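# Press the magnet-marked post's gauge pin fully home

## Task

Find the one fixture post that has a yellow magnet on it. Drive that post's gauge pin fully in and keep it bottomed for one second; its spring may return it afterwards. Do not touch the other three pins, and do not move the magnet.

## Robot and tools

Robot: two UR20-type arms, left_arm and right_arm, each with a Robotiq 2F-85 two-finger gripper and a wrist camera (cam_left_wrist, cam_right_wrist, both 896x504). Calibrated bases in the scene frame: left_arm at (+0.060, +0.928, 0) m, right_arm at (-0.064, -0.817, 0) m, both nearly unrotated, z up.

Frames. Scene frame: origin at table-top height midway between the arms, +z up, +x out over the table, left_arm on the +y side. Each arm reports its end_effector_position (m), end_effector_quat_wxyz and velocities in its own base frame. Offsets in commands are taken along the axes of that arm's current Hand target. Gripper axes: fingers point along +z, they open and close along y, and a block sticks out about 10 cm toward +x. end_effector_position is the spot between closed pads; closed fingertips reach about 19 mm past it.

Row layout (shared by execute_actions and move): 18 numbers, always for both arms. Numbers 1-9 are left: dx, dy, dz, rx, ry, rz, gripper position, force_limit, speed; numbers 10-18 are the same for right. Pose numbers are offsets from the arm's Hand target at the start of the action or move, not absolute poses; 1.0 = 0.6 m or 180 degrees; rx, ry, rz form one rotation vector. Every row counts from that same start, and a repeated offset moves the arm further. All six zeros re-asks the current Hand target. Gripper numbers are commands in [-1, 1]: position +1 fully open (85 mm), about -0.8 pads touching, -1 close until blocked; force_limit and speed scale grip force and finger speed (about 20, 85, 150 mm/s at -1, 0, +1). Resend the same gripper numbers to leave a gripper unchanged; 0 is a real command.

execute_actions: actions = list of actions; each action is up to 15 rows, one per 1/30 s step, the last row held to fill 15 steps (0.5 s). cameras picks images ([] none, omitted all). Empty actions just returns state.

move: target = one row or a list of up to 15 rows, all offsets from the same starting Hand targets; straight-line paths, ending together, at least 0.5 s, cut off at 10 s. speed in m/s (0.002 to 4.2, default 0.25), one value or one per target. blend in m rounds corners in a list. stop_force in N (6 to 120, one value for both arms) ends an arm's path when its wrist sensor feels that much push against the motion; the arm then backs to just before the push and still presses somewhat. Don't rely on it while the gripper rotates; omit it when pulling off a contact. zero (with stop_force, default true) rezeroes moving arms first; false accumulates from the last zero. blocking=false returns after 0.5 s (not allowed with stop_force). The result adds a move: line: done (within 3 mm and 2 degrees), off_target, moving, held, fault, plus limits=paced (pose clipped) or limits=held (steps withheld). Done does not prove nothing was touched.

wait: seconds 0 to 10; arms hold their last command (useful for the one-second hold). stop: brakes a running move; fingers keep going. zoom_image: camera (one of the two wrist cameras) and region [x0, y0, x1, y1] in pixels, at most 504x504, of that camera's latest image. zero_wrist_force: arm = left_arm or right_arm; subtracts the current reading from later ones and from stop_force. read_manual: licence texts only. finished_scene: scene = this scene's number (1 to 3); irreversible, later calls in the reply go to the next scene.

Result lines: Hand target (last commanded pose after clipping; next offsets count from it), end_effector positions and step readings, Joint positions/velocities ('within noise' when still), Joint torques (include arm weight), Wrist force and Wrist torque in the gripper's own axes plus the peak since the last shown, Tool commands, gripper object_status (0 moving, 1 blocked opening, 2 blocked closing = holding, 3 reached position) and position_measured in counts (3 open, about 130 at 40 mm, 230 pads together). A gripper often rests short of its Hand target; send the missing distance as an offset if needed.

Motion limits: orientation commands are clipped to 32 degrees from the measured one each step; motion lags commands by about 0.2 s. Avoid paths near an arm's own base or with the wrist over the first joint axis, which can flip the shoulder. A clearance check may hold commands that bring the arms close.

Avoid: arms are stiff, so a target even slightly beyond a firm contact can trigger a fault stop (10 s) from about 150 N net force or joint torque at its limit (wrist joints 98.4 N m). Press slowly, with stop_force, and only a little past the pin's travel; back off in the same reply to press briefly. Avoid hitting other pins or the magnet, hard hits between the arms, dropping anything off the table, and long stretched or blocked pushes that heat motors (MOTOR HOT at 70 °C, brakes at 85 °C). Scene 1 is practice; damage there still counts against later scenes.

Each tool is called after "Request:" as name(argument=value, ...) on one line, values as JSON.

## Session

Request:
execute_actions(actions=[])

Scene clock: 0.00 s.
left_arm: end_effector_position=(+0.3071, -0.4220, +0.1602) position_measured=3 object_status=3 end_effector_quat_wxyz=(+0.066, +0.956, -0.074, +0.275) | right_arm: end_effector_position=(+0.4900, -0.3027, +0.2369) position_measured=3 object_status=3 end_effector_quat_wxyz=(+0.548, -0.467, -0.511, -0.471)
Joint positions: left_arm=[-1.763 -1.739 2.857 -2.766 -1.003 1.555] | right_arm=[2.511 -2.074 -2.06 -2.212 2.389 -0.015]
Joint velocities: within noise
Joint torques (N m): no reading
Motor temperatures (°C): left_arm=[24 35 26 38 34 33] | right_arm=[28 35 35 36 33 38]
Wrist force (N): no reading
Wrist torque (N m): no reading
Wrist force, peak (N): no reading
Hand target: left_arm +0.3071, -0.4220, +0.1602; +0.066, +0.956, -0.074, +0.275 | right_arm +0.4900, -0.3027, +0.2369; +0.548, -0.467, -0.511, -0.471
Tool commands: left_gripper/position=+1.0 left_gripper/force_limit=+1.0 left_gripper/speed=+1.0 right_gripper/position=+1.0 right_gripper/force_limit=+1.0 right_gripper/speed=+1.0
camera_calibration:
cam_left_wrist: T_world_to_cam=[[-0.285835, -0.958093, 0.0188626, -0.30276], [-0.929607, 0.27245, -0.248197, 0.463413], [0.232657, -0.0884782, -0.968526, 0.172428], [0, 0, 0, 1]] pos_world=[0.304136, -0.401073, 0.28773]
cam_right_wrist: T_world_to_cam=[[0.978979, 0.0562001, -0.196068, -0.399553], [-0.174505, -0.266853, -0.947807, 0.238768], [-0.105588, 0.962097, -0.251436, 0.530477], [0, 0, 0, 1]] pos_world=[0.488832, -0.424199, 0.281347]

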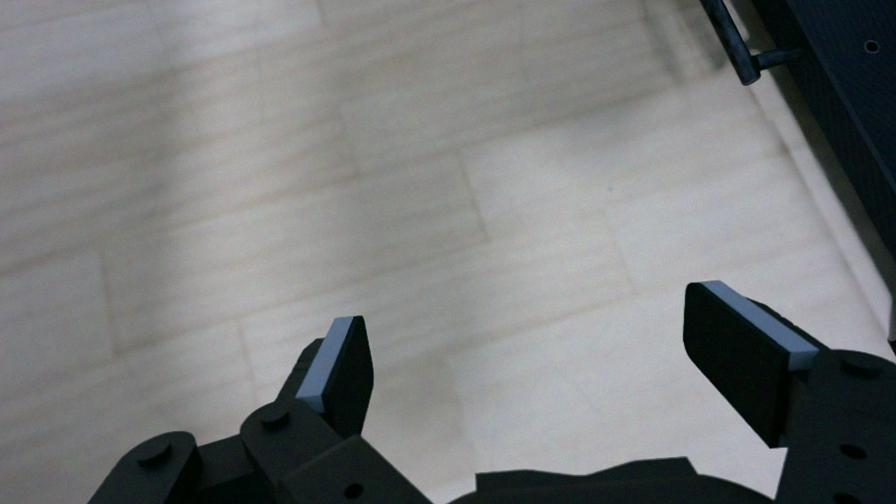

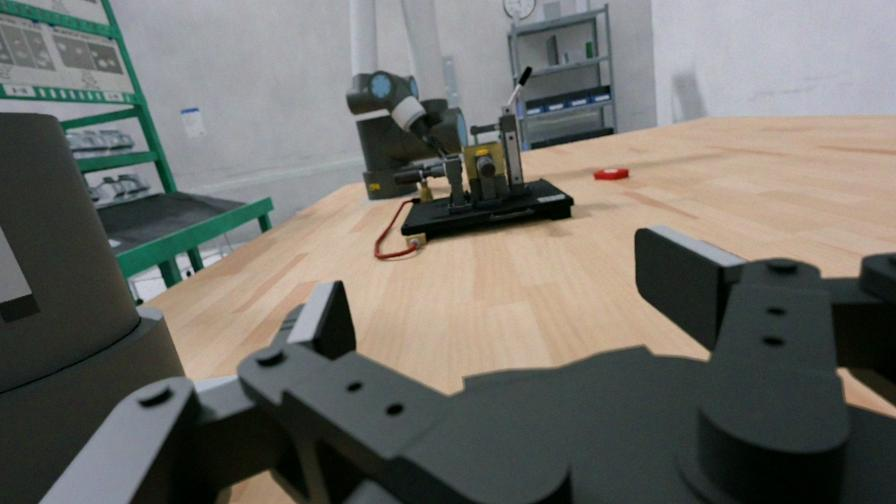

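Request:
zoom_image(camera="cam_right_wrist", region=[350, 50, 630, 260])

Scaled by 1.800 from the camera's 896x504 image, which has a finer 1280x720 frame.

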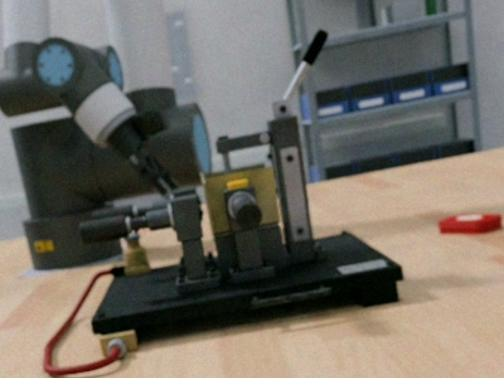

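Request:
move(target=[0,0,0,0,0,0,1,1,1,0.17,0.09,1.0,-0.0906,-0.1778,0.0123,-1,1,0], speed=0.5, cameras=["cam_right_wrist"])

Request:
zoom_image(camera="cam_right_wrist", region=[320, 0, 640, 260])

Scene clock: 5.77 s.
left_arm: end_effector_position=(+0.3071, -0.4220, +0.1602) position_measured=3 object_status=3 end_effector_quat_wxyz=(+0.066, +0.956, -0.074, +0.275) | right_arm: end_effector_position=(+0.4750, +0.2950, +0.3628) position_measured=232 object_status=3 end_effector_quat_wxyz=(-0.324, +0.659, +0.562, +0.380)
Joint positions: left_arm=[-1.763 -1.739 2.857 -2.766 -1.003 1.555] | right_arm=[3.646 -1.59 -2.767 0.463 2.321 2.573]
Joint velocities: within noise
Joint torques (N m): left_arm=[7.92 -7.1 -60.78 -8.14 3.2 -1.05] | right_arm=[18.92 16.22 33.51 16.11 -1.63 5.43]
Motor temperatures (°C): left_arm=[24 35 26 38 34 33] | right_arm=[28 35 35 36 33 38]
Wrist force (N): left_arm=[0.2 0.1 -0.2] | right_arm=[0.3 1.8 2.0]
Wrist torque (N m): left_arm=[0.03 -0.02 0.00] | right_arm=[0.68 0.01 -0.11]
Wrist force, peak (N): left_arm=[-0.1 -0.5 -0.3] | right_arm=[1.5 1.8 5.2]
Hand target: left_arm +0.3071, -0.4220, +0.1602; +0.066, +0.956, -0.074, +0.275 | right_arm +0.4750, +0.2950, +0.3627; -0.324, +0.659, +0.562, +0.381
Off the commanded pose: left_arm 0.000 m, 0 deg | right_arm 0.000 m, 0 deg.
move: done; limits=paced
camera_calibration:
cam_right_wrist: T_world_to_cam=[[0.94872, -0.297625, -0.106536, -0.307502], [-0.289023, -0.680148, -0.673694, 0.591816], [0.128048, 0.669938, -0.731291, 0.134792], [0, 0, 0, 1]] pos_world=[0.445522, 0.2207, 0.464515]
Images, in order (width x height): cam_right_wrist 896x504.

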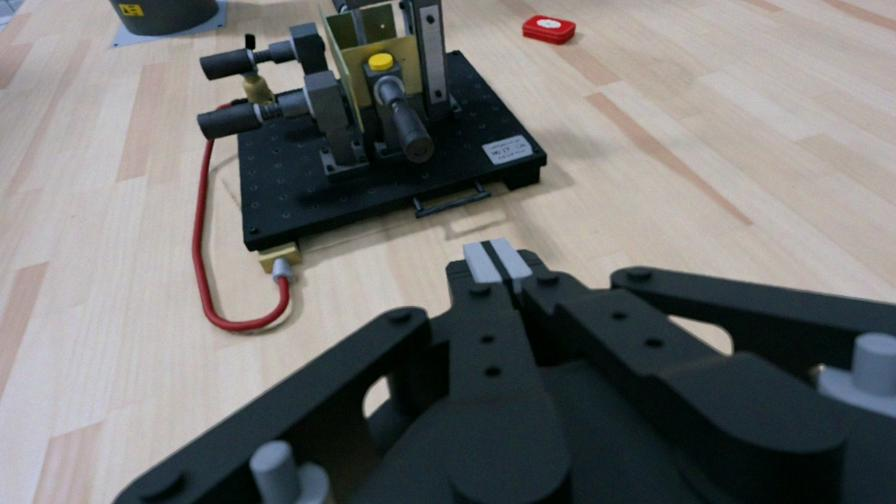

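Scaled by 1.575 from the camera's 896x504 image, which has a finer 1280x720 frame.

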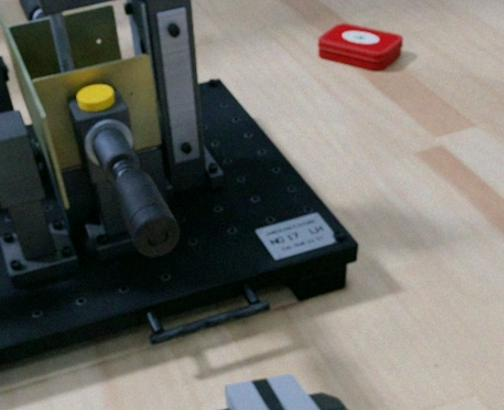

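Request:
move(target=[0,0,0,0,0,0,1,1,1,-0.0422,0.0033,0.5865,0.0534,0,-0.0308,-1,1,0], speed=0.3, cameras=["cam_right_wrist"])

Scene clock: 8.03 s.
left_arm: end_effector_position=(+0.3071, -0.4220, +0.1602) position_measured=3 object_status=3 end_effector_quat_wxyz=(+0.066, +0.956, -0.074, +0.275) | right_arm: end_effector_position=(+0.5233, +0.5828, +0.1649) position_measured=232 object_status=3 end_effector_quat_wxyz=(-0.359, +0.602, +0.623, +0.347)
Joint positions: left_arm=[-1.763 -1.739 2.857 -2.766 -1.003 1.555] | right_arm=[3.979 -2.192 -2.559 0.933 2.216 2.692]
Joint velocities: within noise
Joint torques (N m): left_arm=[7.13 -8.21 -61.34 -7.68 4.28 -0.89] | right_arm=[14.83 100.21 21.65 14.55 -1.08 5.77]
Motor temperatures (°C): left_arm=[24 35 26 38 34 33] | right_arm=[28 35 35 36 33 38]
Wrist force (N): left_arm=[0.2 0.0 0.0] | right_arm=[-0.3 0.7 1.0]
Wrist torque (N m): left_arm=[0.00 -0.03 0.00] | right_arm=[0.44 0.18 -0.06]
Wrist force, peak (N): left_arm=[0.4 0.1 -0.4] | right_arm=[-0.4 1.7 4.7]
Hand target: left_arm +0.3071, -0.4220, +0.1602; +0.066, +0.956, -0.074, +0.275 | right_arm +0.5234, +0.5830, +0.1648; -0.359, +0.602, +0.623, +0.347
Off the commanded pose: left_arm 0.000 m, 0 deg | right_arm 0.000 m, 0 deg.
move: done
camera_calibration:
cam_right_wrist: T_world_to_cam=[[0.988229, -0.109695, -0.106631, -0.419008], [-0.152947, -0.722999, -0.673706, 0.62197], [-0.00319206, 0.682084, -0.731266, -0.14732], [0, 0, 0, 1]] pos_world=[0.508734, 0.504205, 0.266615]
Images, in order (width x height): cam_right_wrist 896x504.

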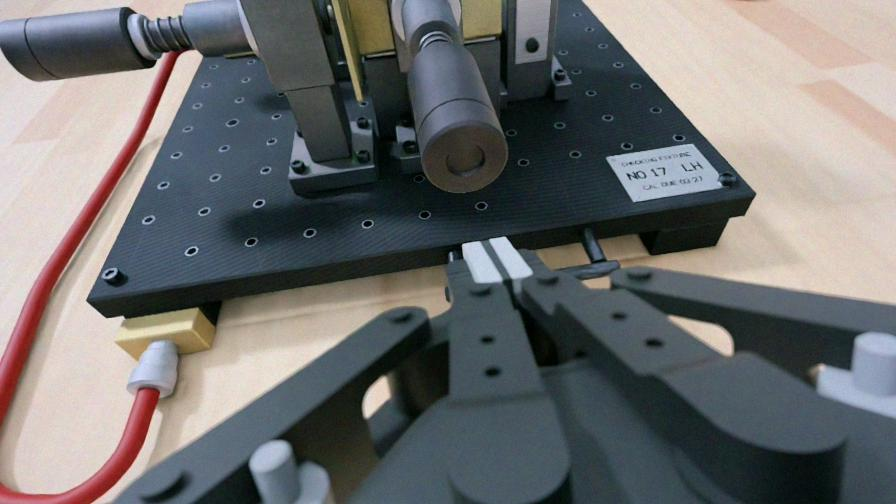

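Request:
move(target=[[0,0,0,0,0,0,1,1,1,0.0283,-0.0017,0.0491,0,0,0,-1,1,0],[0,0,0,0,0,0,1,1,1,0.0517,-0.0017,0.0895,0,0,0,-1,1,0],[0,0,0,0,0,0,1,1,1,0.0917,-0.0017,0.1588,0,0,0,-1,1,0]], speed=[0.1,0.035,0.013], stop_force=60, cameras=["cam_right_wrist"])

Request:
move(target=[0,0,0,0,0,0,1,1,1,0.0025,0,0.0043,0,0,0,-1,1,0], speed=0.005, stop_force=25, cameras=[])

Scene clock: 11.13 s.
left_arm: end_effector_position=(+0.3071, -0.4220, +0.1602) position_measured=3 object_status=3 end_effector_quat_wxyz=(+0.066, +0.956, -0.074, +0.275) | right_arm: end_effector_position=(+0.5201, +0.6492, +0.1647) position_measured=232 object_status=3 end_effector_quat_wxyz=(-0.359, +0.602, +0.623, +0.347)
Joint positions: left_arm=[-1.763 -1.739 2.857 -2.766 -1.003 1.555] | right_arm=[4.055 -2.198 -2.507 0.919 2.155 2.75]
Joint velocities: within noise
Joint torques (N m): left_arm=[8.7 -10.98 -63.64 -7.16 3.77 -1.19] | right_arm=[18.95 133.04 33.8 9.87 10.09 -7.24]
Motor temperatures (°C): left_arm=[24 35 26 38 34 33] | right_arm=[28 35 35 36 33 38]
Wrist force (N): left_arm=[0.5 0.1 -0.3] | right_arm=[-18.7 4.1 -63.1]
Wrist torque (N m): left_arm=[0.03 -0.08 0.00] | right_arm=[0.29 0.31 0.00]
Wrist force, peak (N): left_arm=[0.5 0.1 -0.3] | right_arm=[-36.5 2.6 -117.8]
Hand target: left_arm +0.3071, -0.4220, +0.1602; +0.066, +0.956, -0.074, +0.275 | right_arm +0.5201, +0.6491, +0.1647; -0.359, +0.602, +0.623, +0.347 (not the last commanded pose)
Off the commanded pose: left_arm 0.000 m, 0 deg | right_arm 0.044 m, 0 deg.
move: contact (right_arm); path passed 2 of 3 targets
camera_calibration:
cam_right_wrist: T_world_to_cam=[[0.98823, -0.10962, -0.106696, -0.408598], [-0.152937, -0.723011, -0.673695, 0.669419], [-0.00329224, 0.682084, -0.731266, -0.192643], [0, 0, 0, 1]] pos_world=[0.505534, 0.570605, 0.266515]
Images, in order (width x height): cam_right_wrist 896x504.

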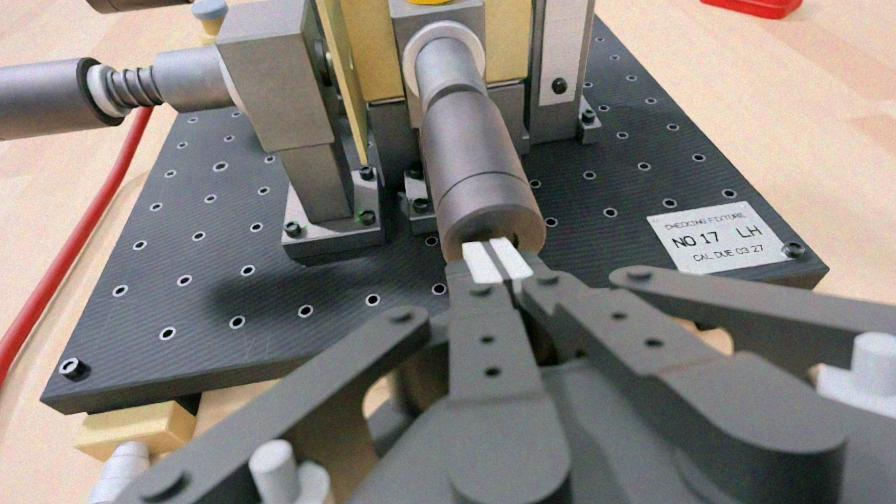

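Scene clock: 12.13 s.
left_arm: end_effector_position=(+0.3071, -0.4220, +0.1602) position_measured=3 object_status=3 end_effector_quat_wxyz=(+0.066, +0.956, -0.074, +0.275) | right_arm: end_effector_position=(+0.5201, +0.6493, +0.1647) position_measured=232 object_status=3 end_effector_quat_wxyz=(-0.359, +0.602, +0.623, +0.347)
Joint positions: left_arm=[-1.763 -1.739 2.857 -2.766 -1.003 1.555] | right_arm=[4.055 -2.198 -2.507 0.919 2.155 2.75]
Joint velocities: within noise
Joint torques (N m): left_arm=[12.05 -7.47 -63.76 -7.37 4.5 -0.88] | right_arm=[44.24 132.57 48.82 6.91 12.7 -5.8]
Motor temperatures (°C): left_arm=[24 35 26 38 34 33] | right_arm=[28 35 35 36 33 38]
Wrist force (N): left_arm=[0.1 -0.2 0.2] | right_arm=[-29.8 6.3 -92.7]
Wrist torque (N m): left_arm=[-0.03 -0.02 0.00] | right_arm=[0.23 0.39 0.03]
Wrist force, peak (N): left_arm=[-0.1 0.0 -0.5] | right_arm=[-32.0 4.9 -105.0]
Hand target: left_arm +0.3071, -0.4220, +0.1602; +0.066, +0.956, -0.074, +0.275 | right_arm +0.5201, +0.6493, +0.1647; -0.359, +0.602, +0.623, +0.347 (not the last commanded pose)
Off the commanded pose: left_arm 0.000 m, 0 deg | right_arm 0.003 m, 0 deg.
move: contact (right_arm)
No camera images: "cameras" was empty.

Same as scene 2. Hold, retreat, finish.

Request:
wait(seconds=0.6, cameras=[])

Request:
move(target=[0,0,0,0,0,0,1,1,1,-0.0542,0,-0.0938,0,0,0,-1,1,0], speed=0.12, cameras=[])

Request:
finished_scene(scene=3)

Scene clock: 12.93 s.
left_arm: end_effector_position=(+0.3071, -0.4220, +0.1602) position_measured=3 object_status=3 end_effector_quat_wxyz=(+0.066, +0.956, -0.074, +0.275) | right_arm: end_effector_position=(+0.5201, +0.6493, +0.1647) position_measured=232 object_status=3 end_effector_quat_wxyz=(-0.359, +0.602, +0.623, +0.347)
Joint positions: left_arm=[-1.763 -1.739 2.857 -2.766 -1.003 1.555] | right_arm=[4.055 -2.198 -2.507 0.919 2.155 2.75]
Joint velocities: within noise
Joint torques (N m): left_arm=[13.31 -7.46 -64.54 -7.86 3.87 -0.47] | right_arm=[38.75 131.42 46.75 8.59 12.33 -6.62]
Motor temperatures (°C): left_arm=[24 35 26 38 34 33] | right_arm=[28 35 35 36 33 38]
Wrist force (N): left_arm=[-0.2 0.0 -0.3] | right_arm=[-28.0 6.7 -90.7]
Wrist torque (N m): left_arm=[0.01 0.04 0.00] | right_arm=[0.22 0.37 0.03]
Wrist force, peak (N): left_arm=[0.2 -0.1 -0.5] | right_arm=[-29.3 6.6 -92.8]
Hand target: left_arm +0.3071, -0.4220, +0.1602; +0.066, +0.956, -0.074, +0.275 | right_arm +0.5201, +0.6493, +0.1647; -0.359, +0.602, +0.623, +0.347 (not the last commanded pose)
Tool commands: left_gripper/position=+1.0 left_gripper/force_limit=+1.0 left_gripper/speed=+1.0 right_gripper/position=-1.0 right_gripper/force_limit=+1.0 right_gripper/speed=+0.0
Off the commanded pose: left_arm 0.000 m, 0 deg | right_arm 0.003 m, 0 deg.
wait: 0.60 s; at rest from the start
No camera images: "cameras" was empty.

Scene clock: 13.93 s.
left_arm: end_effector_position=(+0.3071, -0.4220, +0.1602) position_measured=3 object_status=3 end_effector_quat_wxyz=(+0.066, +0.956, -0.074, +0.275) | right_arm: end_effector_position=(+0.5223, +0.5845, +0.1648) position_measured=232 object_status=3 end_effector_quat_wxyz=(-0.359, +0.602, +0.623, +0.347)
Joint positions: left_arm=[-1.763 -1.739 2.857 -2.766 -1.003 1.555] | right_arm=[3.982 -2.193 -2.559 0.935 2.213 2.695]
Joint velocities: within noise
Joint torques (N m): left_arm=[8.42 -4.65 -67.51 -7.39 4.61 -0.78] | right_arm=[-30.98 149.4 -9.61 12.46 7.5 -7.47]
Motor temperatures (°C): left_arm=[24 35 26 38 34 33] | right_arm=[28 35 35 36 33 38]
Wrist force (N): left_arm=[0.1 -0.2 -0.2] | right_arm=[-0.9 0.2 1.3]
Wrist torque (N m): left_arm=[-0.03 -0.01 0.00] | right_arm=[0.36 0.28 -0.05]
Wrist force, peak (N): left_arm=[-0.5 -0.1 -0.2] | right_arm=[-28.3 6.5 -90.1]
Hand target: left_arm +0.3071, -0.4220, +0.1602; +0.066, +0.956, -0.074, +0.275 | right_arm +0.5223, +0.5843, +0.1647; -0.359, +0.602, +0.623, +0.347
Off the commanded pose: left_arm 0.000 m, 0 deg | right_arm 0.000 m, 0 deg.
move: done
No camera images: "cameras" was empty.

The scene is finished: the task was done.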